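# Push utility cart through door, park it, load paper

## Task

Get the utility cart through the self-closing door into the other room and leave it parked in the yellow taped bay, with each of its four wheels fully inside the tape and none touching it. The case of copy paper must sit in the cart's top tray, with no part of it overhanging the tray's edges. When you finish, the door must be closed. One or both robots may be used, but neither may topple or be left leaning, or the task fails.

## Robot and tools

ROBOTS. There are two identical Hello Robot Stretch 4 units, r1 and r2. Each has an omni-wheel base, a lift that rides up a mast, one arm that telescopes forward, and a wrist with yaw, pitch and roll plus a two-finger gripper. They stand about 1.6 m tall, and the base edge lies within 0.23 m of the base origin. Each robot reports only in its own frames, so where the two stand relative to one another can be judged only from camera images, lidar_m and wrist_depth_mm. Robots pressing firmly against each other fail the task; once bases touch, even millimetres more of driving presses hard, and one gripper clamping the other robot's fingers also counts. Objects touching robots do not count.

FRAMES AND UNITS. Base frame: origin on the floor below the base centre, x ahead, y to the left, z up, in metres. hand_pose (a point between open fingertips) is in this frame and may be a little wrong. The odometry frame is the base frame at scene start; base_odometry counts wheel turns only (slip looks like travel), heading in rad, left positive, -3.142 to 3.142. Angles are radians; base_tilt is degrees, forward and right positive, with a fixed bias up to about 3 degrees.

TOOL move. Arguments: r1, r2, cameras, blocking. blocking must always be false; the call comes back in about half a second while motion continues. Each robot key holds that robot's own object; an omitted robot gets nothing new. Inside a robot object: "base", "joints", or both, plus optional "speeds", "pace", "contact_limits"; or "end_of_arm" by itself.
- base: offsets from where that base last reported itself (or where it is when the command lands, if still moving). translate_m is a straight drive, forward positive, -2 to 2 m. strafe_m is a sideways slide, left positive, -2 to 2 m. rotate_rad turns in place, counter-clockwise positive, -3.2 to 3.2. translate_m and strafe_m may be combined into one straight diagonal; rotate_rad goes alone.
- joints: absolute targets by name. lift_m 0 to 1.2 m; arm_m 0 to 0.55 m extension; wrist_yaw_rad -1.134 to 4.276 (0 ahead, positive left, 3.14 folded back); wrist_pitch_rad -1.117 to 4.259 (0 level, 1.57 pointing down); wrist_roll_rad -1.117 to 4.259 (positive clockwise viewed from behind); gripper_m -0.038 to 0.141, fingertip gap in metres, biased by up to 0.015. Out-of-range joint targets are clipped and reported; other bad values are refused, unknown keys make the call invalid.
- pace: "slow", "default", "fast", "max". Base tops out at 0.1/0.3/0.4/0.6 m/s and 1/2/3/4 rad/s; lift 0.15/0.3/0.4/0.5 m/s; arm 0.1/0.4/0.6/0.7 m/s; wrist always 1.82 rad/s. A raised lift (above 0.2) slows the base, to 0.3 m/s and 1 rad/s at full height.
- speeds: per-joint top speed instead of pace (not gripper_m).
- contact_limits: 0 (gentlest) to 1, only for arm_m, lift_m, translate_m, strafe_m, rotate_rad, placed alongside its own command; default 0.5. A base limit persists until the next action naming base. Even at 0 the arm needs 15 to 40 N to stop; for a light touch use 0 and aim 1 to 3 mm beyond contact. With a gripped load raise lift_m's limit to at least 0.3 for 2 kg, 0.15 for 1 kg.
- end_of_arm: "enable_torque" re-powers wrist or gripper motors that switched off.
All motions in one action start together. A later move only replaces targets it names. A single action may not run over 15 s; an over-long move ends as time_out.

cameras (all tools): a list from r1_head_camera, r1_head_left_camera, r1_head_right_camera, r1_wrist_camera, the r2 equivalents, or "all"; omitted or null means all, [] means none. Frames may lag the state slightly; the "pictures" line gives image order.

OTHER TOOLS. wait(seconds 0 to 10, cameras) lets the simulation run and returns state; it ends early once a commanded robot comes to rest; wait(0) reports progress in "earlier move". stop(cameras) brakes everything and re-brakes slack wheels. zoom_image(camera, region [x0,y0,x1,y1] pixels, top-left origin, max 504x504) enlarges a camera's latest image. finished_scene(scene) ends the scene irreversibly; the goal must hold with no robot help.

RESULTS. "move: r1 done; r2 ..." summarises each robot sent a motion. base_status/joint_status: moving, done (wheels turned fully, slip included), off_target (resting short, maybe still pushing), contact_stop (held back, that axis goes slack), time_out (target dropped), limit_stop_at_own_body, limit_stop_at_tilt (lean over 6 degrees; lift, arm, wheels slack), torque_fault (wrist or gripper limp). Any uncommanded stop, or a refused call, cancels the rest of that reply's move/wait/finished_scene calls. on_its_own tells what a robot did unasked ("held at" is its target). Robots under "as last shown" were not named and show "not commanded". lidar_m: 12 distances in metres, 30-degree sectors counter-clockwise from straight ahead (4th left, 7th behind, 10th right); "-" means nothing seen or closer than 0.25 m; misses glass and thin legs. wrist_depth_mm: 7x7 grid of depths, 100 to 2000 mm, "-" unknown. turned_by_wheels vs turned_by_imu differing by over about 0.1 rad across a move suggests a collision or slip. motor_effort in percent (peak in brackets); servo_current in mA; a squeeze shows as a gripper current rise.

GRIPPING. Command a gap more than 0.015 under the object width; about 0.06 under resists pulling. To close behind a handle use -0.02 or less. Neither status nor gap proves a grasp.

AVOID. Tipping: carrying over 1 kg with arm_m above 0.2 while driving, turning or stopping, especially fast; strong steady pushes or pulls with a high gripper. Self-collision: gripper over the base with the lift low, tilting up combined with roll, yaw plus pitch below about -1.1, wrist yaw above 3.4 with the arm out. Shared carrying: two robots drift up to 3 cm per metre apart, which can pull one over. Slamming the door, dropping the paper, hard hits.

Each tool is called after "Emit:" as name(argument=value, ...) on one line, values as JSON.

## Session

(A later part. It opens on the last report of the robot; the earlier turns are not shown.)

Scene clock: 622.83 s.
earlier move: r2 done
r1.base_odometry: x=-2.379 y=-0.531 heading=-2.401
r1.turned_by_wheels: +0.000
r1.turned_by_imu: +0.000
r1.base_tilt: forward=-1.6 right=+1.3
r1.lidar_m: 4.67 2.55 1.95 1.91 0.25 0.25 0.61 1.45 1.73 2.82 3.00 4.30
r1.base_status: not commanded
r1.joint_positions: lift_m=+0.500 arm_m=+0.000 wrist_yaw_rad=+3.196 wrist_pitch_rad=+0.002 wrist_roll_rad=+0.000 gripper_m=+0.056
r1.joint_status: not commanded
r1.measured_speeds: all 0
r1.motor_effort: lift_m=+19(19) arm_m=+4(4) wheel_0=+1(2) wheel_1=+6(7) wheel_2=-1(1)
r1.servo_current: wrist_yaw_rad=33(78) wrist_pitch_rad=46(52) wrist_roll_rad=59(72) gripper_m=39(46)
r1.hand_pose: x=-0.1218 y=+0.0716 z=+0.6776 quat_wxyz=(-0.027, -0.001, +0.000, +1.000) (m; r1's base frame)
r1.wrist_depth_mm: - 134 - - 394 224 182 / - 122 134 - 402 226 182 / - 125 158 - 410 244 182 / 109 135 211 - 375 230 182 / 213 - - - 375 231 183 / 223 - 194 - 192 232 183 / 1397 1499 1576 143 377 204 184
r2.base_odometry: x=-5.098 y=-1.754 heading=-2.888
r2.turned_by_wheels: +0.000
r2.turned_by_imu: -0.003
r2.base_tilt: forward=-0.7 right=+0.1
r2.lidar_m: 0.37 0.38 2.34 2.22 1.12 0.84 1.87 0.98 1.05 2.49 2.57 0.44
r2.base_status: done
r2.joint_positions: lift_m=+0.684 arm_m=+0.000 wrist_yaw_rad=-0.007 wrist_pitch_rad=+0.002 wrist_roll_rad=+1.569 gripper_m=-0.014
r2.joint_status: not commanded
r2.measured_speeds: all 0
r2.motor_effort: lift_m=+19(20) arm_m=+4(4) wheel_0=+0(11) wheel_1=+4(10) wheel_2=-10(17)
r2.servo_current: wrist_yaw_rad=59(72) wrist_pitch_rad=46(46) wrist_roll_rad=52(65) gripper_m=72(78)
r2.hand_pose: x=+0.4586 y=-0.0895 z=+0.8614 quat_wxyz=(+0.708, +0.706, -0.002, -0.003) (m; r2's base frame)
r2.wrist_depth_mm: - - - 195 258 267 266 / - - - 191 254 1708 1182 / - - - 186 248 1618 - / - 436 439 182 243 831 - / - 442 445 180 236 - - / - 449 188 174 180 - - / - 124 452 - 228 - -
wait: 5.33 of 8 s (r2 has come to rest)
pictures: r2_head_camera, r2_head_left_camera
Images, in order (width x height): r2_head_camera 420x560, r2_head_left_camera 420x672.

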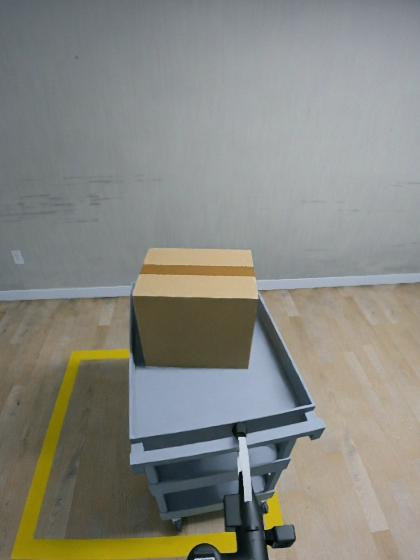

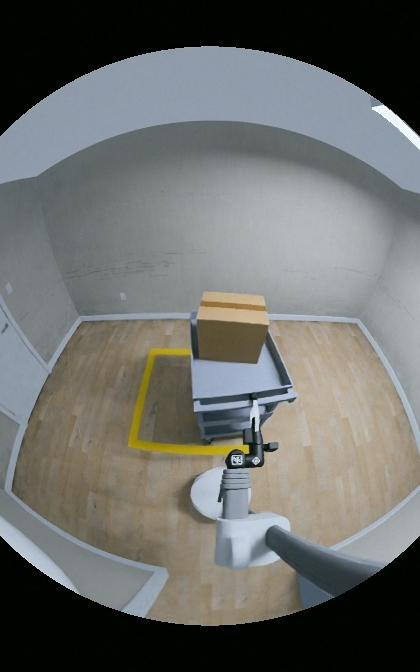

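Emit:
move(blocking=false, r2={"base":{"translate_m":0.2,"strafe_m":0.25},"pace":"slow"}, cameras=[])

Emit:
wait(seconds=8, cameras=["r2_head_camera","r2_head_left_camera"])

Scene clock: 630.87 s.
move: r2 moving
r1: as last shown
r1.base_tilt: forward=-1.5 right=+1.3
r1.lidar_m: 4.70 2.56 1.97 1.90 0.25 0.25 0.55 1.48 1.72 2.82 3.01 4.32
r1.motor_effort: lift_m=+19(19) arm_m=+4(4) wheel_0=+1(1) wheel_1=+6(7) wheel_2=-1(1)
r1.servo_current: wrist_yaw_rad=39(65) wrist_pitch_rad=46(59) wrist_roll_rad=52(65) gripper_m=46(46)
r1.wrist_depth_mm: - 134 - - 392 224 181 / - 122 135 - 404 228 182 / - 125 159 - 407 245 182 / 109 135 211 - 373 229 183 / 213 - - - 377 230 183 / 222 - 193 - 191 232 183 / 1397 1537 1537 143 379 205 184
r2.base_odometry: x=-5.103 y=-1.765 heading=-2.890
r2.turned_by_wheels: -0.001
r2.turned_by_imu: -0.001
r2.base_tilt: forward=-0.7 right=+0.1
r2.lidar_m: 0.37 0.38 2.36 2.24 1.16 0.84 1.92 0.99 1.08 2.47 2.56 0.41
r2.base_status: translate_m moving; strafe_m moving
r2.joint_positions: lift_m=+0.684 arm_m=+0.000 wrist_yaw_rad=-0.007 wrist_pitch_rad=+0.002 wrist_roll_rad=+1.569 gripper_m=-0.014
r2.joint_status: not commanded
r2.measured_speeds: translate_m=+0.030 strafe_m=+0.038 rotate_rad=+0.001 lift_m=+0.000 arm_m=+0.000 wrist_yaw_rad=-0.001 wrist_pitch_rad=+0.000 wrist_roll_rad=+0.000
r2.motor_effort: lift_m=+19(20) arm_m=+4(4) wheel_0=-11(12) wheel_1=+7(8) wheel_2=-12(15)
r2.servo_current: wrist_yaw_rad=46(65) wrist_pitch_rad=46(46) wrist_roll_rad=46(59) gripper_m=72(78)
r2.hand_pose: x=+0.4586 y=-0.0895 z=+0.8614 quat_wxyz=(+0.708, +0.706, -0.002, -0.003) (m; r2's base frame)
r2.wrist_depth_mm: - - - 195 259 267 267 / - - - 190 254 1708 1182 / - - - 187 247 1576 - / - 439 445 182 242 831 - / - 445 445 180 236 - - / - 449 187 175 181 - - / - 124 452 - 228 - -
pictures: none
No camera images: "cameras" was empty.

Scene clock: 634.83 s.
earlier move: r2 done
r1.base_odometry: x=-2.379 y=-0.531 heading=-2.401
r1.turned_by_wheels: +0.000
r1.turned_by_imu: +0.000
r1.base_tilt: forward=-1.6 right=+1.3
r1.lidar_m: 4.70 2.51 1.96 1.91 0.25 0.25 0.58 1.44 1.71 2.81 3.00 4.30
r1.base_status: not commanded
r1.joint_positions: lift_m=+0.500 arm_m=+0.000 wrist_yaw_rad=+3.196 wrist_pitch_rad=+0.002 wrist_roll_rad=+0.000 gripper_m=+0.056
r1.joint_status: not commanded
r1.measured_speeds: all 0
r1.motor_effort: lift_m=+19(19) arm_m=+4(4) wheel_0=+1(2) wheel_1=+6(7) wheel_2=-1(1)
r1.servo_current: wrist_yaw_rad=46(72) wrist_pitch_rad=46(59) wrist_roll_rad=33(72) gripper_m=46(46)
r1.hand_pose: x=-0.1218 y=+0.0716 z=+0.6776 quat_wxyz=(-0.027, -0.001, +0.000, +1.000) (m; r1's base frame)
r1.wrist_depth_mm: - 135 - - 394 224 182 / - 122 135 - 399 227 182 / - 125 159 - 407 244 182 / 109 135 212 - 375 229 183 / 213 - - - 377 231 183 / 222 - 193 - 190 232 183 / 1397 1499 1576 142 379 204 183
r2.base_odometry: x=-5.229 y=-2.045 heading=-2.889
r2.turned_by_wheels: +0.000
r2.turned_by_imu: +0.000
r2.base_tilt: forward=-0.7 right=+0.1
r2.lidar_m: 0.43 0.47 2.05 1.99 1.41 1.02 0.99 1.29 1.33 2.72 2.72 0.40
r2.base_status: done
r2.joint_positions: lift_m=+0.684 arm_m=+0.000 wrist_yaw_rad=-0.008 wrist_pitch_rad=+0.002 wrist_roll_rad=+1.569 gripper_m=-0.014
r2.joint_status: not commanded
r2.measured_speeds: all 0
r2.motor_effort: lift_m=+19(20) arm_m=+3(4) wheel_0=-8(15) wheel_1=+4(9) wheel_2=-8(15)
r2.servo_current: wrist_yaw_rad=59(72) wrist_pitch_rad=39(52) wrist_roll_rad=52(59) gripper_m=72(85)
r2.hand_pose: x=+0.4586 y=-0.0897 z=+0.8614 quat_wxyz=(+0.708, +0.706, -0.002, -0.004) (m; r2's base frame)
r2.wrist_depth_mm: - - - 148 202 1576 580 / - - 535 153 210 - - / - 415 413 158 216 - - / - 439 445 164 224 831 - / - 473 477 170 232 - - / - 504 187 175 180 - - / - 123 - - - 554 496
wait: 3.97 of 8 s (r2 has come to rest)
pictures: r2_head_camera, r2_head_left_camera
Images, in order (width x height): r2_head_camera 420x560, r2_head_left_camera 420x672.

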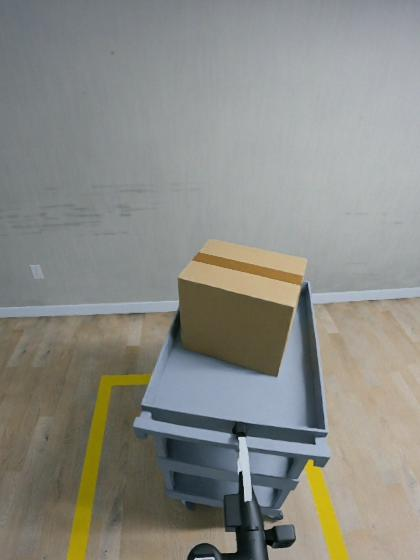

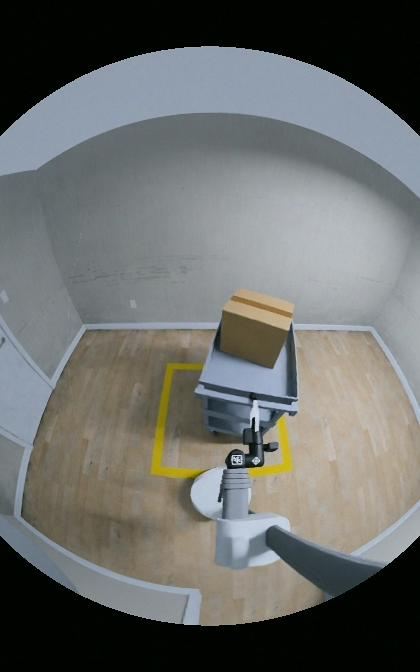

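Emit:
move(blocking=false, r2={"base":{"translate_m":-0.36,"strafe_m":-0.4},"pace":"slow"}, cameras=[])

Emit:
wait(seconds=8, cameras=["r2_head_camera"])

Scene clock: 648.70 s.
move: r2 moving
r1: as last shown
r1.lidar_m: 4.68 2.57 1.93 1.89 0.25 0.25 0.57 1.45 1.71 2.81 2.98 4.30
r1.motor_effort: lift_m=+19(19) arm_m=+4(4) wheel_0=+1(1) wheel_1=+7(7) wheel_2=-1(1)
r1.servo_current: wrist_yaw_rad=52(59) wrist_pitch_rad=39(46) wrist_roll_rad=59(59) gripper_m=46(46)
r1.wrist_depth_mm: - 134 - - 392 224 182 / - 122 134 - 399 226 182 / - 125 159 - 407 244 183 / 109 135 211 - 373 230 182 / 213 - - - 379 231 183 / 223 - 194 - 191 231 183 / 1397 1576 1576 143 379 204 184
r2.base_odometry: x=-5.223 y=-2.034 heading=-2.889
r2.turned_by_wheels: +0.001
r2.turned_by_imu: +0.001
r2.base_tilt: forward=-0.7 right=+0.0
r2.lidar_m: 0.42 0.47 2.04 2.00 1.44 1.01 0.97 1.28 1.32 2.72 2.67 0.40
r2.base_status: translate_m moving; strafe_m moving
r2.joint_positions: lift_m=+0.684 arm_m=+0.000 wrist_yaw_rad=-0.002 wrist_pitch_rad=+0.002 wrist_roll_rad=+1.569 gripper_m=-0.014
r2.joint_status: not commanded
r2.measured_speeds: translate_m=-0.031 strafe_m=-0.036 rotate_rad=+0.004 lift_m=+0.000 arm_m=+0.000 wrist_yaw_rad=+0.025 wrist_pitch_rad=+0.000 wrist_roll_rad=+0.000
r2.motor_effort: lift_m=+19(20) arm_m=+2(4) wheel_0=+4(8) wheel_1=-9(11) wheel_2=+12(12)
r2.servo_current: wrist_yaw_rad=39(72) wrist_pitch_rad=39(52) wrist_roll_rad=52(59) gripper_m=72(78)
r2.hand_pose: x=+0.4592 y=-0.0879 z=+0.8614 quat_wxyz=(+0.708, +0.706, +0.000, -0.001) (m; r2's base frame)
r2.wrist_depth_mm: - - - 144 200 1537 - / - - 496 150 207 768 - / - 413 413 156 214 - - / - 439 445 163 222 831 - / - 477 484 170 231 - - / - - 186 175 180 - - / - 122 - - - 535 508
pictures: none
No camera images: "cameras" was empty.

Scene clock: 654.83 s.
earlier move: r2 done
r1.base_odometry: x=-2.379 y=-0.531 heading=-2.401
r1.turned_by_wheels: +0.000
r1.turned_by_imu: +0.000
r1.base_tilt: forward=-1.6 right=+1.3
r1.lidar_m: 4.67 2.55 1.93 1.90 0.25 0.26 0.56 1.40 1.71 2.81 3.01 4.27
r1.base_status: not commanded
r1.joint_positions: lift_m=+0.500 arm_m=+0.000 wrist_yaw_rad=+3.196 wrist_pitch_rad=+0.002 wrist_roll_rad=+0.000 gripper_m=+0.056
r1.joint_status: not commanded
r1.measured_speeds: all 0
r1.motor_effort: lift_m=+19(19) arm_m=+4(4) wheel_0=+1(1) wheel_1=+6(7) wheel_2=-1(1)
r1.servo_current: wrist_yaw_rad=39(65) wrist_pitch_rad=39(46) wrist_roll_rad=33(72) gripper_m=33(46)
r1.hand_pose: x=-0.1218 y=+0.0716 z=+0.6776 quat_wxyz=(-0.027, -0.001, +0.000, +1.000) (m; r1's base frame)
r1.wrist_depth_mm: - 134 257 - 397 225 182 / - 122 134 - 399 228 182 / - 125 158 - 410 244 182 / 109 135 211 - 373 230 182 / 213 - - - 375 230 183 / 221 - 193 - 191 231 183 / 1397 1499 1576 143 379 205 183
r2.base_odometry: x=-4.981 y=-1.568 heading=-2.889
r2.turned_by_wheels: +0.000
r2.turned_by_imu: +0.003
r2.base_tilt: forward=-0.7 right=+0.0
r2.lidar_m: 0.34 0.33 2.51 2.39 0.89 0.79 1.66 0.77 0.84 2.11 2.44 0.46
r2.base_status: done
r2.joint_positions: lift_m=+0.684 arm_m=+0.000 wrist_yaw_rad=+0.007 wrist_pitch_rad=+0.002 wrist_roll_rad=+1.569 gripper_m=-0.014
r2.joint_status: not commanded
r2.measured_speeds: all 0
r2.motor_effort: lift_m=+19(20) arm_m=-4(4) wheel_0=+5(14) wheel_1=-2(11) wheel_2=+8(15)
r2.servo_current: wrist_yaw_rad=59(72) wrist_pitch_rad=39(52) wrist_roll_rad=65(65) gripper_m=72(78)
r2.hand_pose: x=+0.4599 y=-0.0854 z=+0.8614 quat_wxyz=(+0.708, +0.706, +0.003, +0.002) (m; r2's base frame)
r2.wrist_depth_mm: - - - 246 - 1661 1182 / - - - 226 301 317 1042 / - - - 211 281 1708 1160 / - - - 198 259 1708 - / - 442 442 186 245 831 - / - 436 186 175 180 - - / - 140 418 - 220 - -
wait: 6.13 of 8 s (r2 has come to rest)
pictures: r2_head_camera
Images, in order (width x height): r2_head_camera 420x560.

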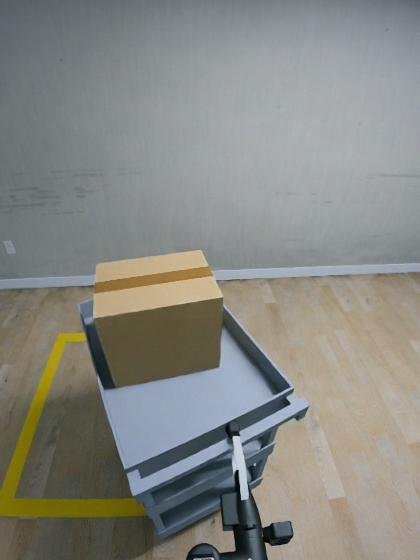

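Emit:
move(blocking=false, r2={"base":{"translate_m":0.4,"strafe_m":0.2},"pace":"slow"}, cameras=[])

Emit:
wait(seconds=8, cameras=["r2_head_camera","r2_head_left_camera"])

Scene clock: 660.87 s.
move: r2 moving
r1: as last shown
r1.base_tilt: forward=-1.6 right=+1.2
r1.lidar_m: 4.70 2.55 1.96 1.89 0.25 0.25 0.60 1.45 1.73 2.81 3.00 4.31
r1.motor_effort: lift_m=+19(19) arm_m=+4(4) wheel_0=+0(1) wheel_1=+6(7) wheel_2=-1(1)
r1.servo_current: wrist_yaw_rad=52(52) wrist_pitch_rad=33(46) wrist_roll_rad=46(59) gripper_m=39(46)
r1.wrist_depth_mm: - 135 1863 - 389 224 182 / - 122 135 - 402 227 182 / - 125 159 - 410 244 182 / 109 135 212 - 373 231 183 / 213 - - - 379 231 183 / 223 - 193 - 190 231 183 / 1430 1537 1618 143 377 205 183
r2.base_odometry: x=-4.991 y=-1.577 heading=-2.889
r2.turned_by_wheels: +0.000
r2.turned_by_imu: +0.000
r2.base_tilt: forward=-0.7 right=+0.0
r2.lidar_m: 0.31 0.32 2.50 2.36 0.91 0.81 1.67 0.76 0.83 2.13 2.45 0.47
r2.base_status: translate_m moving; strafe_m moving
r2.joint_positions: lift_m=+0.684 arm_m=+0.000 wrist_yaw_rad=-0.001 wrist_pitch_rad=+0.002 wrist_roll_rad=+1.569 gripper_m=-0.014
r2.joint_status: not commanded
r2.measured_speeds: translate_m=+0.049 strafe_m=+0.022 rotate_rad=-0.001 lift_m=+0.000 arm_m=+0.000 wrist_yaw_rad=-0.031 wrist_pitch_rad=+0.000 wrist_roll_rad=+0.000
r2.motor_effort: lift_m=+19(20) arm_m=-4(4) wheel_0=+5(10) wheel_1=+9(9) wheel_2=-13(13)
r2.servo_current: wrist_yaw_rad=39(65) wrist_pitch_rad=33(39) wrist_roll_rad=52(59) gripper_m=72(78)
r2.hand_pose: x=+0.4592 y=-0.0877 z=+0.8614 quat_wxyz=(+0.708, +0.706, +0.000, -0.001) (m; r2's base frame)
r2.wrist_depth_mm: - - - 257 - 1708 1160 / - - - 235 312 317 315 / - - - 213 283 1708 1205 / - - - 198 260 1708 - / - - 439 186 244 788 - / - 430 187 174 180 - - / - 141 418 - 219 - -
pictures: none
No camera images: "cameras" was empty.

Scene clock: 666.03 s.
earlier move: r2 done
r1.base_odometry: x=-2.379 y=-0.531 heading=-2.401
r1.turned_by_wheels: +0.000
r1.turned_by_imu: +0.000
r1.base_tilt: forward=-1.6 right=+1.3
r1.lidar_m: 4.67 2.54 1.94 1.91 0.25 0.25 0.60 1.45 1.71 2.82 3.02 4.31
r1.base_status: not commanded
r1.joint_positions: lift_m=+0.500 arm_m=+0.000 wrist_yaw_rad=+3.196 wrist_pitch_rad=+0.002 wrist_roll_rad=+0.000 gripper_m=+0.056
r1.joint_status: not commanded
r1.measured_speeds: all 0
r1.motor_effort: lift_m=+19(19) arm_m=+4(4) wheel_0=+0(2) wheel_1=+7(7) wheel_2=-1(1)
r1.servo_current: wrist_yaw_rad=33(72) wrist_pitch_rad=46(52) wrist_roll_rad=33(72) gripper_m=39(52)
r1.hand_pose: x=-0.1218 y=+0.0716 z=+0.6776 quat_wxyz=(-0.027, -0.001, +0.000, +1.000) (m; r1's base frame)
r1.wrist_depth_mm: - 134 - - 397 224 182 / - 122 135 - 402 228 182 / - 125 158 - 407 243 182 / 109 135 212 - 373 230 182 / 213 - - - 375 233 183 / 223 - 194 - 191 231 183 / 1430 1576 1537 143 379 204 183
r2.base_odometry: x=-5.318 y=-1.861 heading=-2.889
r2.turned_by_wheels: +0.000
r2.turned_by_imu: -0.003
r2.base_tilt: forward=-0.7 right=+0.1
r2.lidar_m: 0.28 0.29 2.30 2.18 1.52 1.04 2.19 1.20 1.35 2.52 2.63 0.49
r2.base_status: done
r2.joint_positions: lift_m=+0.684 arm_m=+0.000 wrist_yaw_rad=-0.011 wrist_pitch_rad=+0.002 wrist_roll_rad=+1.569 gripper_m=-0.014
r2.joint_status: not commanded
r2.measured_speeds: all 0
r2.motor_effort: lift_m=+19(20) arm_m=+4(4) wheel_0=+1(10) wheel_1=+3(10) wheel_2=-8(19)
r2.servo_current: wrist_yaw_rad=72(85) wrist_pitch_rad=33(46) wrist_roll_rad=46(65) gripper_m=78(78)
r2.hand_pose: x=+0.4583 y=-0.0907 z=+0.8614 quat_wxyz=(+0.708, +0.706, -0.003, -0.005) (m; r2's base frame)
r2.wrist_depth_mm: - - - 279 - 1576 1138 / - - - 258 327 1366 1118 / - - - 226 304 1499 1182 / - - - 204 270 1537 512 / - - - 186 247 723 - / - 433 187 172 181 - - / - 141 404 - - - -
wait: 5.17 of 8 s (r2 has come to rest)
pictures: r2_head_camera, r2_head_left_camera
Images, in order (width x height): r2_head_camera 420x560, r2_head_left_camera 420x672.

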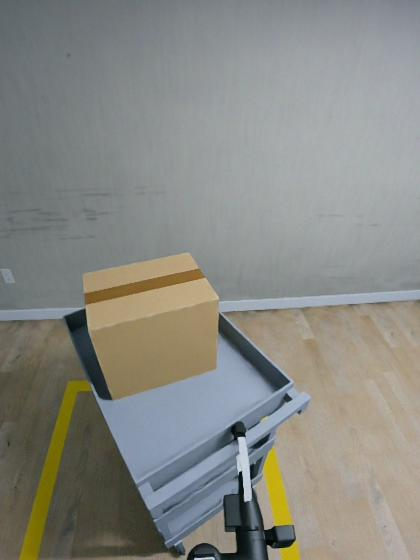

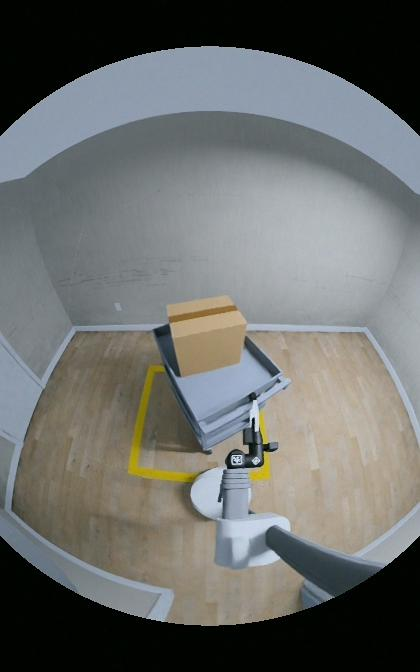

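Emit:
move(blocking=false, r2={"base":{"translate_m":0.06,"strafe_m":0.27},"pace":"slow"}, cameras=[])

Emit:
wait(seconds=8, cameras=["r2_head_camera","r2_head_left_camera"])

Scene clock: 671.97 s.
move: r2 moving
r1: as last shown
r1.base_tilt: forward=-1.6 right=+1.2
r1.lidar_m: 4.68 2.56 1.96 1.91 0.25 0.25 0.59 1.45 1.69 2.83 3.01 4.31
r1.motor_effort: lift_m=+19(19) arm_m=+4(4) wheel_0=+1(1) wheel_1=+7(7) wheel_2=-1(1)
r1.servo_current: wrist_yaw_rad=72(72) wrist_pitch_rad=33(46) wrist_roll_rad=78(78) gripper_m=46(46)
r1.wrist_depth_mm: - 134 - - 392 225 181 / - 122 135 - 402 228 182 / - 125 159 - 404 243 183 / 109 135 212 - 375 231 183 / 214 - - - 377 232 182 / 223 - 194 - 191 232 183 / 1430 1464 1499 143 377 205 184
r2.base_odometry: x=-5.318 y=-1.874 heading=-2.891
r2.turned_by_wheels: -0.002
r2.turned_by_imu: -0.001
r2.base_tilt: forward=-0.6 right=+0.1
r2.lidar_m: 0.30 0.28 2.31 2.17 1.53 1.07 1.13 1.21 1.37 2.55 2.64 0.46
r2.base_status: translate_m moving; strafe_m moving
r2.joint_positions: lift_m=+0.684 arm_m=+0.000 wrist_yaw_rad=-0.011 wrist_pitch_rad=+0.002 wrist_roll_rad=+1.569 gripper_m=-0.014
r2.joint_status: not commanded
r2.measured_speeds: translate_m=+0.012 strafe_m=+0.050 rotate_rad=-0.004 lift_m=+0.000 arm_m=+0.000 wrist_yaw_rad=+0.000 wrist_pitch_rad=+0.000 wrist_roll_rad=+0.000
r2.motor_effort: lift_m=+19(20) arm_m=+4(4) wheel_0=-11(14) wheel_1=+7(8) wheel_2=-11(12)
r2.servo_current: wrist_yaw_rad=72(78) wrist_pitch_rad=39(46) wrist_roll_rad=52(59) gripper_m=78(78)
r2.hand_pose: x=+0.4583 y=-0.0907 z=+0.8614 quat_wxyz=(+0.708, +0.706, -0.003, -0.005) (m; r2's base frame)
r2.wrist_depth_mm: - - - 281 - 1576 1138 / - - - 253 330 1397 1118 / - - - 225 306 1464 1205 / - - - 204 270 1576 512 / - - - 185 246 683 - / - 430 188 170 182 - - / - 141 410 - 212 - -
pictures: none
No camera images: "cameras" was empty.

Scene clock: 675.47 s.
earlier move: r2 done
r1.base_odometry: x=-2.379 y=-0.531 heading=-2.401
r1.turned_by_wheels: +0.000
r1.turned_by_imu: +0.000
r1.base_tilt: forward=-1.6 right=+1.3
r1.lidar_m: 4.68 2.59 1.96 1.88 0.25 0.26 0.59 1.46 1.72 2.81 2.99 4.30
r1.base_status: not commanded
r1.joint_positions: lift_m=+0.500 arm_m=+0.000 wrist_yaw_rad=+3.196 wrist_pitch_rad=+0.002 wrist_roll_rad=+0.000 gripper_m=+0.056
r1.joint_status: not commanded
r1.measured_speeds: all 0
r1.motor_effort: lift_m=+19(19) arm_m=+4(4) wheel_0=+1(1) wheel_1=+7(7) wheel_2=-1(1)
r1.servo_current: wrist_yaw_rad=39(72) wrist_pitch_rad=46(52) wrist_roll_rad=33(78) gripper_m=39(52)
r1.hand_pose: x=-0.1218 y=+0.0716 z=+0.6776 quat_wxyz=(-0.027, -0.001, +0.000, +1.000) (m; r1's base frame)
r1.wrist_depth_mm: - 134 - - 394 224 182 / - 122 134 - 399 227 182 / - 125 158 - 410 245 182 / 109 136 211 - 375 231 182 / 213 - - - 375 231 183 / 223 - 193 - 190 231 183 / 1397 1499 1537 143 379 204 184
r2.base_odometry: x=-5.309 y=-2.138 heading=-2.890
r2.turned_by_wheels: +0.001
r2.turned_by_imu: +0.000
r2.base_tilt: forward=-0.6 right=+0.1
r2.lidar_m: 0.31 0.30 2.05 1.92 1.58 1.14 1.08 1.43 1.46 2.80 2.58 0.47
r2.base_status: done
r2.joint_positions: lift_m=+0.684 arm_m=+0.000 wrist_yaw_rad=-0.008 wrist_pitch_rad=+0.002 wrist_roll_rad=+1.569 gripper_m=-0.014
r2.joint_status: not commanded
r2.measured_speeds: all 0
r2.motor_effort: lift_m=+19(20) arm_m=+4(4) wheel_0=-7(19) wheel_1=+3(8) wheel_2=-6(13)
r2.servo_current: wrist_yaw_rad=59(85) wrist_pitch_rad=39(46) wrist_roll_rad=39(59) gripper_m=72(78)
r2.hand_pose: x=+0.4586 y=-0.0898 z=+0.8614 quat_wxyz=(+0.708, +0.706, -0.002, -0.004) (m; r2's base frame)
r2.wrist_depth_mm: - - - 249 - 1499 1138 / - - - 226 306 315 315 / - - - 210 276 1499 508 / - - - 196 259 661 - / - 442 442 185 244 842 - / - 433 186 174 180 - - / - 124 421 - 218 - -
wait: 3.50 of 8 s (r2 has come to rest)
pictures: r2_head_camera, r2_head_left_camera
Images, in order (width x height): r2_head_camera 420x560, r2_head_left_camera 420x672.

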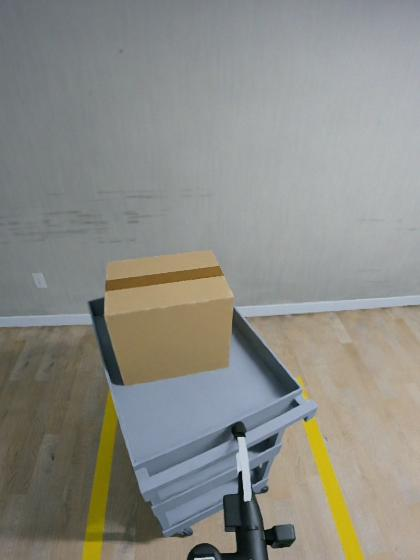

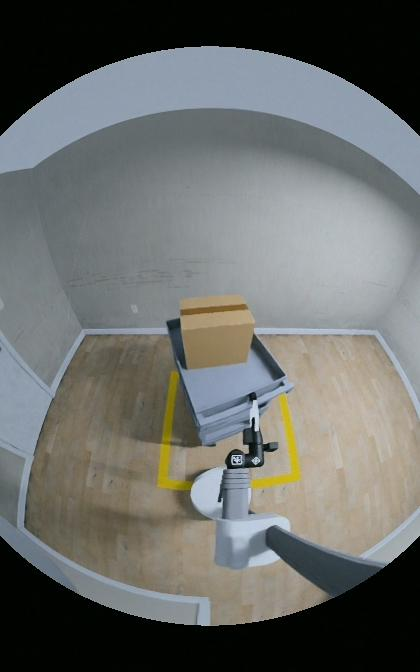

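Emit:
move(blocking=false, r2={"base":{"translate_m":-0.45,"strafe_m":0.04},"pace":"slow"}, cameras=[])

Emit:
wait(seconds=8, cameras=["r2_head_camera"])

Scene clock: 681.87 s.
move: r2 moving
r1: as last shown
r1.lidar_m: 4.67 2.55 1.94 1.91 0.25 0.26 0.60 1.46 1.68 2.82 3.01 4.27
r1.motor_effort: lift_m=+19(19) arm_m=+4(4) wheel_0=+1(1) wheel_1=+6(7) wheel_2=-1(1)
r1.servo_current: wrist_yaw_rad=59(72) wrist_pitch_rad=46(46) wrist_roll_rad=59(59) gripper_m=46(46)
r1.wrist_depth_mm: - 134 - - 394 224 182 / - 122 134 - 399 226 181 / - 125 158 - 407 244 182 / 109 135 211 - 375 231 183 / 213 - - - 377 231 183 / 223 - 193 - 191 231 183 / 1397 1537 1537 143 377 205 183
r2.base_odometry: x=-5.297 y=-2.136 heading=-2.890
r2.turned_by_wheels: +0.000
r2.turned_by_imu: +0.000
r2.base_tilt: forward=-0.7 right=+0.1
r2.lidar_m: 0.34 0.33 1.98 1.91 1.58 1.10 1.06 1.43 1.44 2.79 2.59 0.47
r2.base_status: translate_m moving; strafe_m moving
r2.joint_positions: lift_m=+0.684 arm_m=+0.000 wrist_yaw_rad=-0.001 wrist_pitch_rad=+0.002 wrist_roll_rad=+1.569 gripper_m=-0.014
r2.joint_status: not commanded
r2.measured_speeds: translate_m=-0.048 strafe_m=+0.005 rotate_rad=+0.005 lift_m=+0.000 arm_m=+0.000 wrist_yaw_rad=+0.028 wrist_pitch_rad=+0.000 wrist_roll_rad=+0.000
r2.motor_effort: lift_m=+19(20) arm_m=+4(4) wheel_0=-9(13) wheel_1=-8(8) wheel_2=+12(12)
r2.servo_current: wrist_yaw_rad=52(59) wrist_pitch_rad=39(46) wrist_roll_rad=46(59) gripper_m=72(72)
r2.hand_pose: x=+0.4592 y=-0.0877 z=+0.8614 quat_wxyz=(+0.708, +0.706, +0.000, -0.001) (m; r2's base frame)
r2.wrist_depth_mm: - - - 240 - 1499 1160 / - - - 220 294 319 319 / - - - 206 272 1499 504 / - - - 196 259 676 - / - 442 445 184 242 831 - / - 433 186 174 171 - - / - 124 424 - 220 - -
pictures: none
No camera images: "cameras" was empty.

Scene clock: 687.17 s.
earlier move: r2 done
r1.base_odometry: x=-2.379 y=-0.531 heading=-2.401
r1.turned_by_wheels: +0.000
r1.turned_by_imu: +0.000
r1.base_tilt: forward=-1.6 right=+1.3
r1.lidar_m: 4.68 2.54 1.96 1.91 0.25 0.25 0.57 1.45 1.69 2.81 2.98 4.31
r1.base_status: not commanded
r1.joint_positions: lift_m=+0.500 arm_m=+0.000 wrist_yaw_rad=+3.196 wrist_pitch_rad=+0.002 wrist_roll_rad=+0.000 gripper_m=+0.056
r1.joint_status: not commanded
r1.measured_speeds: all 0
r1.motor_effort: lift_m=+19(19) arm_m=+4(4) wheel_0=+1(1) wheel_1=+6(7) wheel_2=-1(1)
r1.servo_current: wrist_yaw_rad=52(72) wrist_pitch_rad=39(52) wrist_roll_rad=46(72) gripper_m=46(52)
r1.hand_pose: x=-0.1218 y=+0.0716 z=+0.6776 quat_wxyz=(-0.027, -0.001, +0.000, +1.000) (m; r1's base frame)
r1.wrist_depth_mm: - 135 - - 397 224 182 / - 122 135 - 404 227 182 / - 125 159 - 407 244 182 / 109 135 211 - 373 231 182 / 213 - - - 377 231 183 / 223 1983 194 - 191 231 183 / 1397 1537 1499 143 379 204 183
r2.base_odometry: x=-4.863 y=-2.064 heading=-2.889
r2.turned_by_wheels: +0.001
r2.turned_by_imu: +0.004
r2.base_tilt: forward=-0.6 right=+0.0
r2.lidar_m: 0.38 0.38 1.95 1.88 0.94 0.65 0.61 1.48 1.17 2.17 2.96 0.45
r2.base_status: done
r2.joint_positions: lift_m=+0.684 arm_m=+0.000 wrist_yaw_rad=+0.008 wrist_pitch_rad=+0.002 wrist_roll_rad=+1.569 gripper_m=-0.014
r2.joint_status: not commanded
r2.measured_speeds: all 0
r2.motor_effort: lift_m=+19(20) arm_m=-3(4) wheel_0=+0(13) wheel_1=-4(9) wheel_2=+9(18)
r2.servo_current: wrist_yaw_rad=52(72) wrist_pitch_rad=46(46) wrist_roll_rad=39(65) gripper_m=72(85)
r2.hand_pose: x=+0.4600 y=-0.0851 z=+0.8614 quat_wxyz=(+0.708, +0.706, +0.004, +0.002) (m; r2's base frame)
r2.wrist_depth_mm: - - - 192 255 271 264 / - - - 189 251 1661 1118 / - - - 186 246 1708 - / - 439 442 182 242 831 - / - 445 445 179 237 - - / - 455 186 176 179 - - / - 122 462 - 231 - -
wait: 5.30 of 8 s (r2 has come to rest)
pictures: r2_head_camera
Images, in order (width x height): r2_head_camera 420x560.

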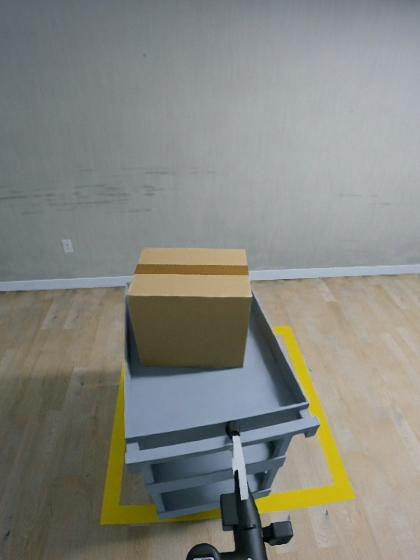

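Emit:
move(blocking=false, r2={"base":{"translate_m":-0.04,"strafe_m":0.22},"pace":"slow"}, cameras=[])

Emit:
wait(seconds=6, cameras=["r2_head_camera"])

Emit:
move(blocking=false, r2={"base":{"translate_m":0.42,"strafe_m":-0.11},"pace":"slow"}, cameras=[])

Emit:
wait(seconds=8, cameras=["r2_head_camera","r2_head_left_camera"])

Scene clock: 695.43 s.
move: r2 moving
r1: as last shown
r1.lidar_m: 4.69 2.57 1.95 1.90 0.25 0.25 0.60 1.44 1.73 2.80 3.01 4.31
r1.servo_current: wrist_yaw_rad=46(65) wrist_pitch_rad=46(46) wrist_roll_rad=46(72) gripper_m=39(46)
r1.wrist_depth_mm: - 134 - - 397 224 182 / - 122 135 - 402 227 182 / - 125 159 - 404 243 182 / 109 135 211 - 373 231 183 / 213 - - - 377 232 183 / 223 1921 193 - 191 232 182 / 1397 1537 1537 143 379 204 183
r2.base_odometry: x=-4.858 y=-2.076 heading=-2.889
r2.turned_by_wheels: +0.000
r2.turned_by_imu: +0.001
r2.base_tilt: forward=-0.7 right=+0.1
r2.lidar_m: 0.37 0.37 1.93 1.85 0.92 0.65 0.60 1.54 1.19 2.15 2.98 0.43
r2.base_status: translate_m moving; strafe_m moving
r2.joint_positions: lift_m=+0.684 arm_m=+0.000 wrist_yaw_rad=+0.003 wrist_pitch_rad=+0.002 wrist_roll_rad=+1.569 gripper_m=-0.014
r2.joint_status: not commanded
r2.measured_speeds: translate_m=-0.010 strafe_m=+0.051 rotate_rad=+0.002 lift_m=+0.000 arm_m=+0.000 wrist_yaw_rad=-0.013 wrist_pitch_rad=+0.000 wrist_roll_rad=+0.000
r2.motor_effort: lift_m=+20(20) arm_m=-3(4) wheel_0=-13(13) wheel_1=+7(7) wheel_2=+8(11)
r2.servo_current: wrist_yaw_rad=39(72) wrist_pitch_rad=46(46) wrist_roll_rad=46(59) gripper_m=65(78)
r2.hand_pose: x=+0.4595 y=-0.0866 z=+0.8614 quat_wxyz=(+0.708, +0.706, +0.002, +0.000) (m; r2's base frame)
r2.wrist_depth_mm: - - - 195 258 266 267 / - - - 191 252 1708 1118 / - - - 186 248 1618 - / - 439 439 182 243 831 - / - 445 452 180 238 - - / - 452 186 177 171 - - / - 122 459 - 229 - -
pictures: none
No camera images: "cameras" was empty.

Scene clock: 698.40 s.
earlier move: r2 done
r1.base_odometry: x=-2.379 y=-0.531 heading=-2.401
r1.turned_by_wheels: +0.000
r1.turned_by_imu: +0.000
r1.base_tilt: forward=-1.6 right=+1.2
r1.lidar_m: 4.68 2.56 1.96 1.88 0.25 0.26 0.57 1.44 1.70 2.81 3.01 4.31
r1.base_status: not commanded
r1.joint_positions: lift_m=+0.500 arm_m=+0.000 wrist_yaw_rad=+3.196 wrist_pitch_rad=+0.002 wrist_roll_rad=+0.000 gripper_m=+0.056
r1.joint_status: not commanded
r1.measured_speeds: all 0
r1.motor_effort: lift_m=+19(19) arm_m=+4(4) wheel_0=+1(1) wheel_1=+7(7) wheel_2=-1(1)
r1.servo_current: wrist_yaw_rad=33(65) wrist_pitch_rad=39(52) wrist_roll_rad=59(72) gripper_m=39(46)
r1.hand_pose: x=-0.1218 y=+0.0716 z=+0.6776 quat_wxyz=(-0.027, -0.001, +0.000, +1.000) (m; r1's base frame)
r1.wrist_depth_mm: - 134 - - 394 224 182 / - 122 135 - 404 228 182 / - 125 158 - 410 243 182 / 109 135 211 - 375 231 182 / 213 - - - 377 232 183 / 223 1921 194 - 191 233 183 / 1430 1537 1499 142 379 204 184
r2.base_odometry: x=-4.770 y=-2.267 heading=-2.889
r2.turned_by_wheels: +0.000
r2.turned_by_imu: -0.001
r2.base_tilt: forward=-0.7 right=+0.0
r2.lidar_m: 0.41 0.45 1.76 1.63 0.90 0.62 0.57 0.60 1.37 2.03 3.17 0.41
r2.base_status: done
r2.joint_positions: lift_m=+0.684 arm_m=+0.000 wrist_yaw_rad=-0.009 wrist_pitch_rad=+0.002 wrist_roll_rad=+1.569 gripper_m=-0.014
r2.joint_status: not commanded
r2.measured_speeds: all 0
r2.motor_effort: lift_m=+19(20) arm_m=-3(4) wheel_0=-5(17) wheel_1=+5(7) wheel_2=+3(11)
r2.servo_current: wrist_yaw_rad=59(72) wrist_pitch_rad=39(46) wrist_roll_rad=59(59) gripper_m=72(78)
r2.hand_pose: x=+0.4585 y=-0.0900 z=+0.8614 quat_wxyz=(+0.708, +0.706, -0.002, -0.004) (m; r2's base frame)
r2.wrist_depth_mm: - - - 153 208 1576 1160 / - - - 157 216 759 - / - 427 424 162 220 - - / - 442 442 167 226 842 - / - 473 469 172 233 - - / - 500 185 177 179 - - / - 121 - - - 559 500
wait: 2.97 of 6 s (r2 has come to rest)
pictures: r2_head_camera
Images, in order (width x height): r2_head_camera 420x560.

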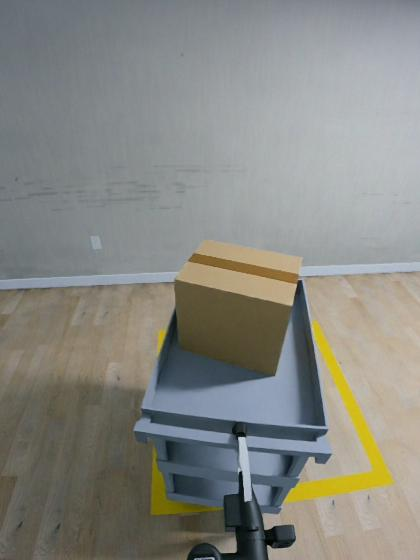

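Scene clock: 698.90 s.
move: r2 moving
r1: as last shown
r1.base_tilt: forward=-1.6 right=+1.3
r1.lidar_m: 4.68 2.57 1.94 1.90 0.25 0.25 0.55 1.44 1.72 2.80 3.02 4.30
r1.motor_effort: lift_m=+19(19) arm_m=+4(4) wheel_0=+1(1) wheel_1=+6(7) wheel_2=-1(1)
r1.servo_current: wrist_yaw_rad=46(72) wrist_pitch_rad=39(52) wrist_roll_rad=52(65) gripper_m=33(46)
r1.wrist_depth_mm: - 134 - - 394 224 182 / - 122 134 - 404 226 182 / - 125 158 - 407 243 182 / 109 135 211 - 373 231 183 / 212 - - - 377 232 183 / 222 1983 194 - 191 231 183 / 1397 1499 1537 143 379 204 184
r2.base_odometry: x=-4.782 y=-2.267 heading=-2.889
r2.turned_by_wheels: +0.000
r2.turned_by_imu: +0.000
r2.base_tilt: forward=-0.7 right=+0.1
r2.lidar_m: 0.40 0.44 1.76 1.65 0.91 0.62 0.58 0.60 1.35 2.11 3.18 0.41
r2.base_status: translate_m moving; strafe_m moving
r2.joint_positions: lift_m=+0.684 arm_m=+0.000 wrist_yaw_rad=-0.009 wrist_pitch_rad=+0.002 wrist_roll_rad=+1.569 gripper_m=-0.014
r2.joint_status: not commanded
r2.measured_speeds: translate_m=+0.049 strafe_m=-0.012 rotate_rad=+0.003 lift_m=+0.000 arm_m=+0.000 wrist_yaw_rad=+0.000 wrist_pitch_rad=+0.000 wrist_roll_rad=+0.000
r2.motor_effort: lift_m=+19(20) arm_m=-1(4) wheel_0=+11(11) wheel_1=+5(7) wheel_2=-14(15)
r2.servo_current: wrist_yaw_rad=65(65) wrist_pitch_rad=39(46) wrist_roll_rad=46(52) gripper_m=72(72)
r2.hand_pose: x=+0.4585 y=-0.0900 z=+0.8614 quat_wxyz=(+0.708, +0.706, -0.002, -0.004) (m; r2's base frame)
r2.wrist_depth_mm: - - - 151 206 1661 1138 / - - - 155 213 750 - / - 418 421 160 219 - - / - 442 439 165 224 831 - / - 473 473 170 231 - - / - 500 187 176 181 - - / - 123 - - - 554 500
pictures: none
No camera images: "cameras" was empty.

Scene clock: 704.00 s.
earlier move: r2 done
r1.base_odometry: x=-2.379 y=-0.531 heading=-2.401
r1.turned_by_wheels: +0.000
r1.turned_by_imu: +0.000
r1.base_tilt: forward=-1.6 right=+1.3
r1.lidar_m: 4.69 2.56 1.97 1.89 0.25 0.26 0.57 1.44 1.70 2.79 2.99 4.31
r1.base_status: not commanded
r1.joint_positions: lift_m=+0.500 arm_m=+0.000 wrist_yaw_rad=+3.196 wrist_pitch_rad=+0.002 wrist_roll_rad=+0.000 gripper_m=+0.056
r1.joint_status: not commanded
r1.measured_speeds: all 0
r1.motor_effort: lift_m=+19(19) arm_m=+4(4) wheel_0=+1(2) wheel_1=+6(7) wheel_2=-1(1)
r1.servo_current: wrist_yaw_rad=46(72) wrist_pitch_rad=46(52) wrist_roll_rad=59(72) gripper_m=39(52)
r1.hand_pose: x=-0.1218 y=+0.0716 z=+0.6776 quat_wxyz=(-0.027, -0.001, +0.000, +1.000) (m; r1's base frame)
r1.wrist_depth_mm: - 134 - - 394 224 181 / - 122 135 - 399 227 182 / - 125 159 - 407 245 182 / 109 135 211 - 375 231 182 / 213 - - - 377 230 183 / 222 - 193 - 191 232 182 / 1430 1576 1537 143 377 205 183
r2.base_odometry: x=-5.204 y=-2.266 heading=-2.889
r2.turned_by_wheels: +0.001
r2.turned_by_imu: +0.004
r2.base_tilt: forward=-0.7 right=+0.1
r2.lidar_m: 0.38 0.42 1.83 1.77 1.51 1.05 0.98 1.56 1.47 2.96 2.66 0.43
r2.base_status: done
r2.joint_positions: lift_m=+0.684 arm_m=+0.000 wrist_yaw_rad=+0.004 wrist_pitch_rad=+0.002 wrist_roll_rad=+1.569 gripper_m=-0.014
r2.joint_status: not commanded
r2.measured_speeds: all 0
r2.motor_effort: lift_m=+20(20) arm_m=+4(4) wheel_0=+6(18) wheel_1=+6(8) wheel_2=-6(15)
r2.servo_current: wrist_yaw_rad=46(72) wrist_pitch_rad=39(46) wrist_roll_rad=46(59) gripper_m=72(78)
r2.hand_pose: x=+0.4596 y=-0.0864 z=+0.8614 quat_wxyz=(+0.708, +0.706, +0.002, +0.000) (m; r2's base frame)
r2.wrist_depth_mm: - - - 167 226 1397 1160 / - - - 169 228 1499 - / - 455 449 171 229 - - / - 436 436 172 231 - - / - 455 459 173 234 842 - / - 477 188 175 180 - - / - 124 492 - - 124 -
wait: 5.10 of 8 s (r2 has come to rest)
pictures: r2_head_camera, r2_head_left_camera
Images, in order (width x height): r2_head_camera 420x560, r2_head_left_camera 420x672.

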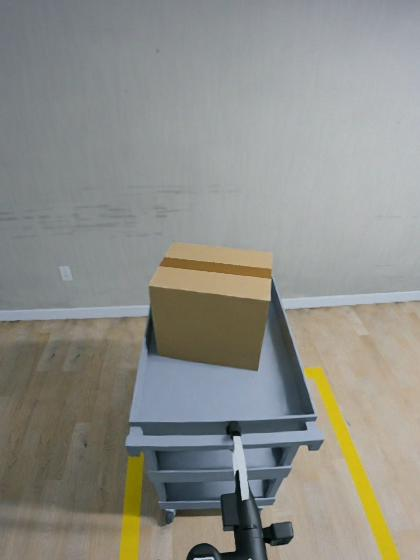

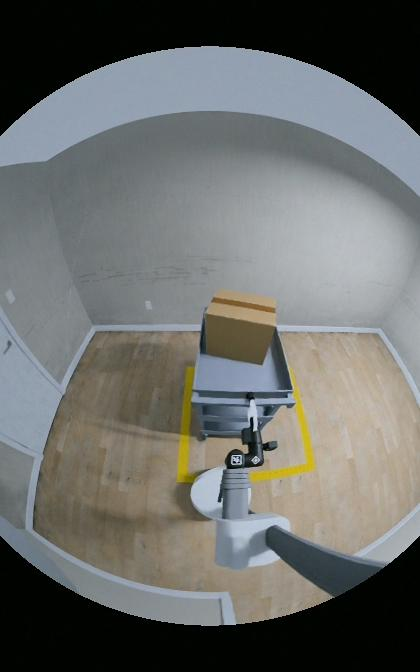

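Emit:
move(blocking=false, r2={"base":{"translate_m":0.12,"strafe_m":-0.1},"pace":"slow"}, cameras=[])

Emit:
wait(seconds=6, cameras=["r2_head_camera","r2_head_left_camera","r2_head_right_camera"])

Emit:
zoom_image(camera="r2_head_right_camera", region=[80, 330, 300, 520])

Emit:
zoom_image(camera="r2_head_left_camera", region=[120, 330, 340, 520])

Scene clock: 711.07 s.
move: r2 moving
r1: as last shown
r1.lidar_m: 4.68 2.57 1.95 1.91 0.25 0.26 0.58 1.44 1.71 2.82 3.00 4.29
r1.motor_effort: lift_m=+19(19) arm_m=+4(4) wheel_0=+1(1) wheel_1=+6(7) wheel_2=-1(1)
r1.servo_current: wrist_yaw_rad=59(65) wrist_pitch_rad=39(46) wrist_roll_rad=59(59) gripper_m=33(46)
r1.wrist_depth_mm: - 135 - - 394 224 182 / - 122 135 - 404 228 182 / - 125 158 - 407 244 182 / 109 135 211 - 373 230 183 / 212 - - - 375 231 183 / 223 - 194 - 191 230 183 / 1430 1537 1537 143 379 204 184
r2.base_odometry: x=-5.216 y=-2.260 heading=-2.889
r2.turned_by_wheels: +0.000
r2.turned_by_imu: +0.001
r2.base_tilt: forward=-0.7 right=+0.1
r2.lidar_m: 0.38 0.42 1.81 1.77 1.50 1.07 1.01 1.56 1.50 2.95 2.67 0.42
r2.base_status: translate_m moving; strafe_m moving
r2.joint_positions: lift_m=+0.684 arm_m=+0.000 wrist_yaw_rad=+0.004 wrist_pitch_rad=+0.002 wrist_roll_rad=+1.569 gripper_m=-0.014
r2.joint_status: not commanded
r2.measured_speeds: translate_m=+0.040 strafe_m=-0.033 rotate_rad=+0.000 lift_m=+0.000 arm_m=+0.000 wrist_yaw_rad=+0.000 wrist_pitch_rad=+0.000 wrist_roll_rad=+0.000
r2.motor_effort: lift_m=+20(20) arm_m=+4(4) wheel_0=+15(15) wheel_1=-3(6) wheel_2=-11(11)
r2.servo_current: wrist_yaw_rad=39(52) wrist_pitch_rad=39(46) wrist_roll_rad=39(59) gripper_m=72(78)
r2.hand_pose: x=+0.4596 y=-0.0864 z=+0.8614 quat_wxyz=(+0.708, +0.706, +0.002, +0.000) (m; r2's base frame)
r2.wrist_depth_mm: - - - 168 226 1464 1138 / - - - 170 229 1499 - / - - 466 171 230 - - / - 436 436 173 231 - - / - 462 459 173 234 842 - / - 477 189 174 181 - - / - 124 492 - - 124 -
pictures: none
No camera images: "cameras" was empty.

Scene clock: 713.33 s.
earlier move: r2 done
r1.base_odometry: x=-2.379 y=-0.531 heading=-2.401
r1.turned_by_wheels: +0.000
r1.turned_by_imu: +0.000
r1.base_tilt: forward=-1.5 right=+1.3
r1.lidar_m: 4.67 2.56 1.95 1.91 0.25 0.26 0.57 1.46 1.69 2.80 3.03 4.28
r1.base_status: not commanded
r1.joint_positions: lift_m=+0.500 arm_m=+0.000 wrist_yaw_rad=+3.196 wrist_pitch_rad=+0.002 wrist_roll_rad=+0.000 gripper_m=+0.056
r1.joint_status: not commanded
r1.measured_speeds: all 0
r1.motor_effort: lift_m=+19(19) arm_m=+4(4) wheel_0=+1(1) wheel_1=+6(7) wheel_2=-1(1)
r1.servo_current: wrist_yaw_rad=39(72) wrist_pitch_rad=39(52) wrist_roll_rad=39(65) gripper_m=39(52)
r1.hand_pose: x=-0.1218 y=+0.0716 z=+0.6776 quat_wxyz=(-0.027, -0.001, +0.000, +1.000) (m; r1's base frame)
r1.wrist_depth_mm: - 134 - - 392 225 182 / - 122 135 - 402 228 182 / - 125 158 - 410 244 182 / 109 135 211 - 373 230 183 / 213 - - - 377 231 182 / 222 - 193 - 191 231 183 / 1397 1499 1499 143 377 204 183
r2.base_odometry: x=-5.345 y=-2.199 heading=-2.888
r2.turned_by_wheels: +0.000
r2.turned_by_imu: +0.001
r2.base_tilt: forward=-0.7 right=+0.1
r2.lidar_m: 0.40 0.37 1.97 1.87 1.68 1.19 1.12 1.50 1.53 2.84 2.53 0.45
r2.base_status: done
r2.joint_positions: lift_m=+0.684 arm_m=+0.000 wrist_yaw_rad=+0.004 wrist_pitch_rad=+0.002 wrist_roll_rad=+1.569 gripper_m=-0.014
r2.joint_status: not commanded
r2.measured_speeds: all 0
r2.motor_effort: lift_m=+20(20) arm_m=+4(4) wheel_0=+7(16) wheel_1=-3(6) wheel_2=-2(11)
r2.servo_current: wrist_yaw_rad=46(59) wrist_pitch_rad=46(46) wrist_roll_rad=59(65) gripper_m=65(78)
r2.hand_pose: x=+0.4596 y=-0.0863 z=+0.8614 quat_wxyz=(+0.708, +0.706, +0.002, +0.000) (m; r2's base frame)
r2.wrist_depth_mm: - - - 191 253 264 263 / - - - 187 250 1464 1182 / - - - 184 245 707 - / - 436 442 181 240 842 - / - 442 449 178 236 - - / - 452 188 175 181 - - / - 123 459 - 229 - -
wait: 2.27 of 6 s (r2 has come to rest)
pictures: r2_head_camera, r2_head_left_camera, r2_head_right_camera
Images, in order (width x height): r2_head_camera 420x560, r2_head_left_camera 420x672, r2_head_right_camera 420x672.

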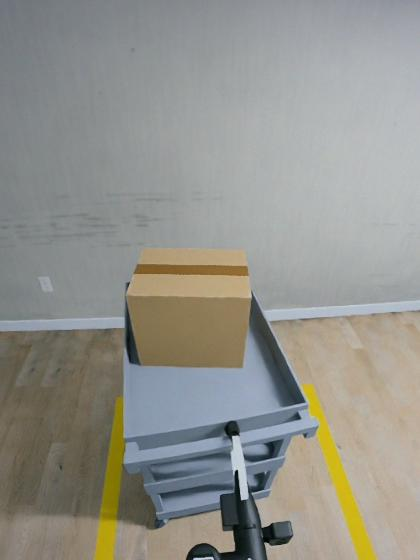

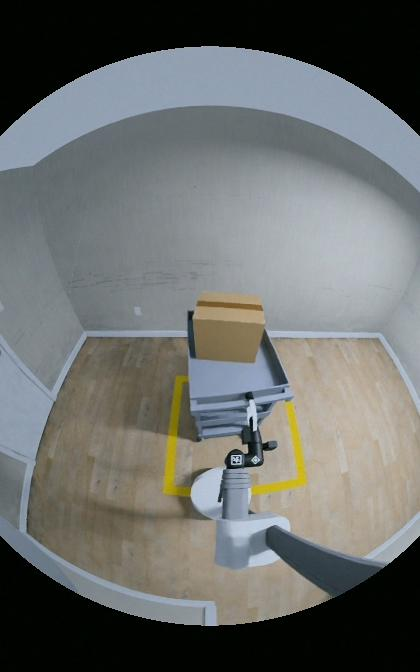

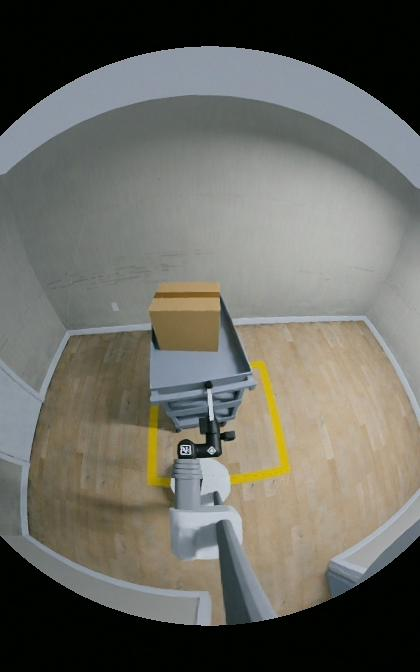

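Scaled by 2.291 from the camera's 420x672 image, which has a finer 600x960 frame.

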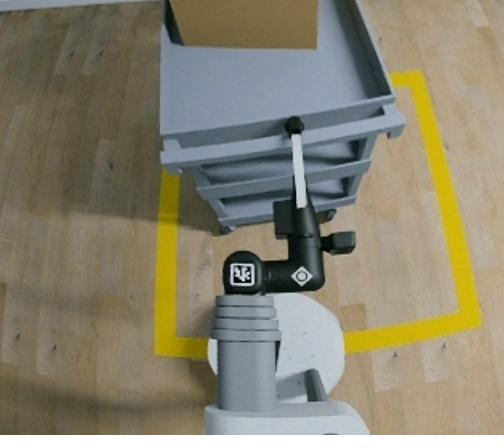

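Scaled by 2.291 from the camera's 420x672 image, which has a finer 600x960 frame.

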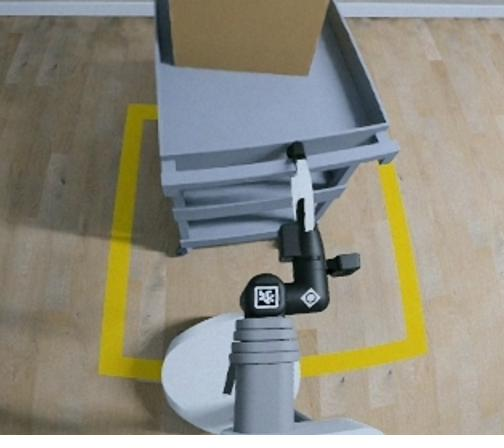

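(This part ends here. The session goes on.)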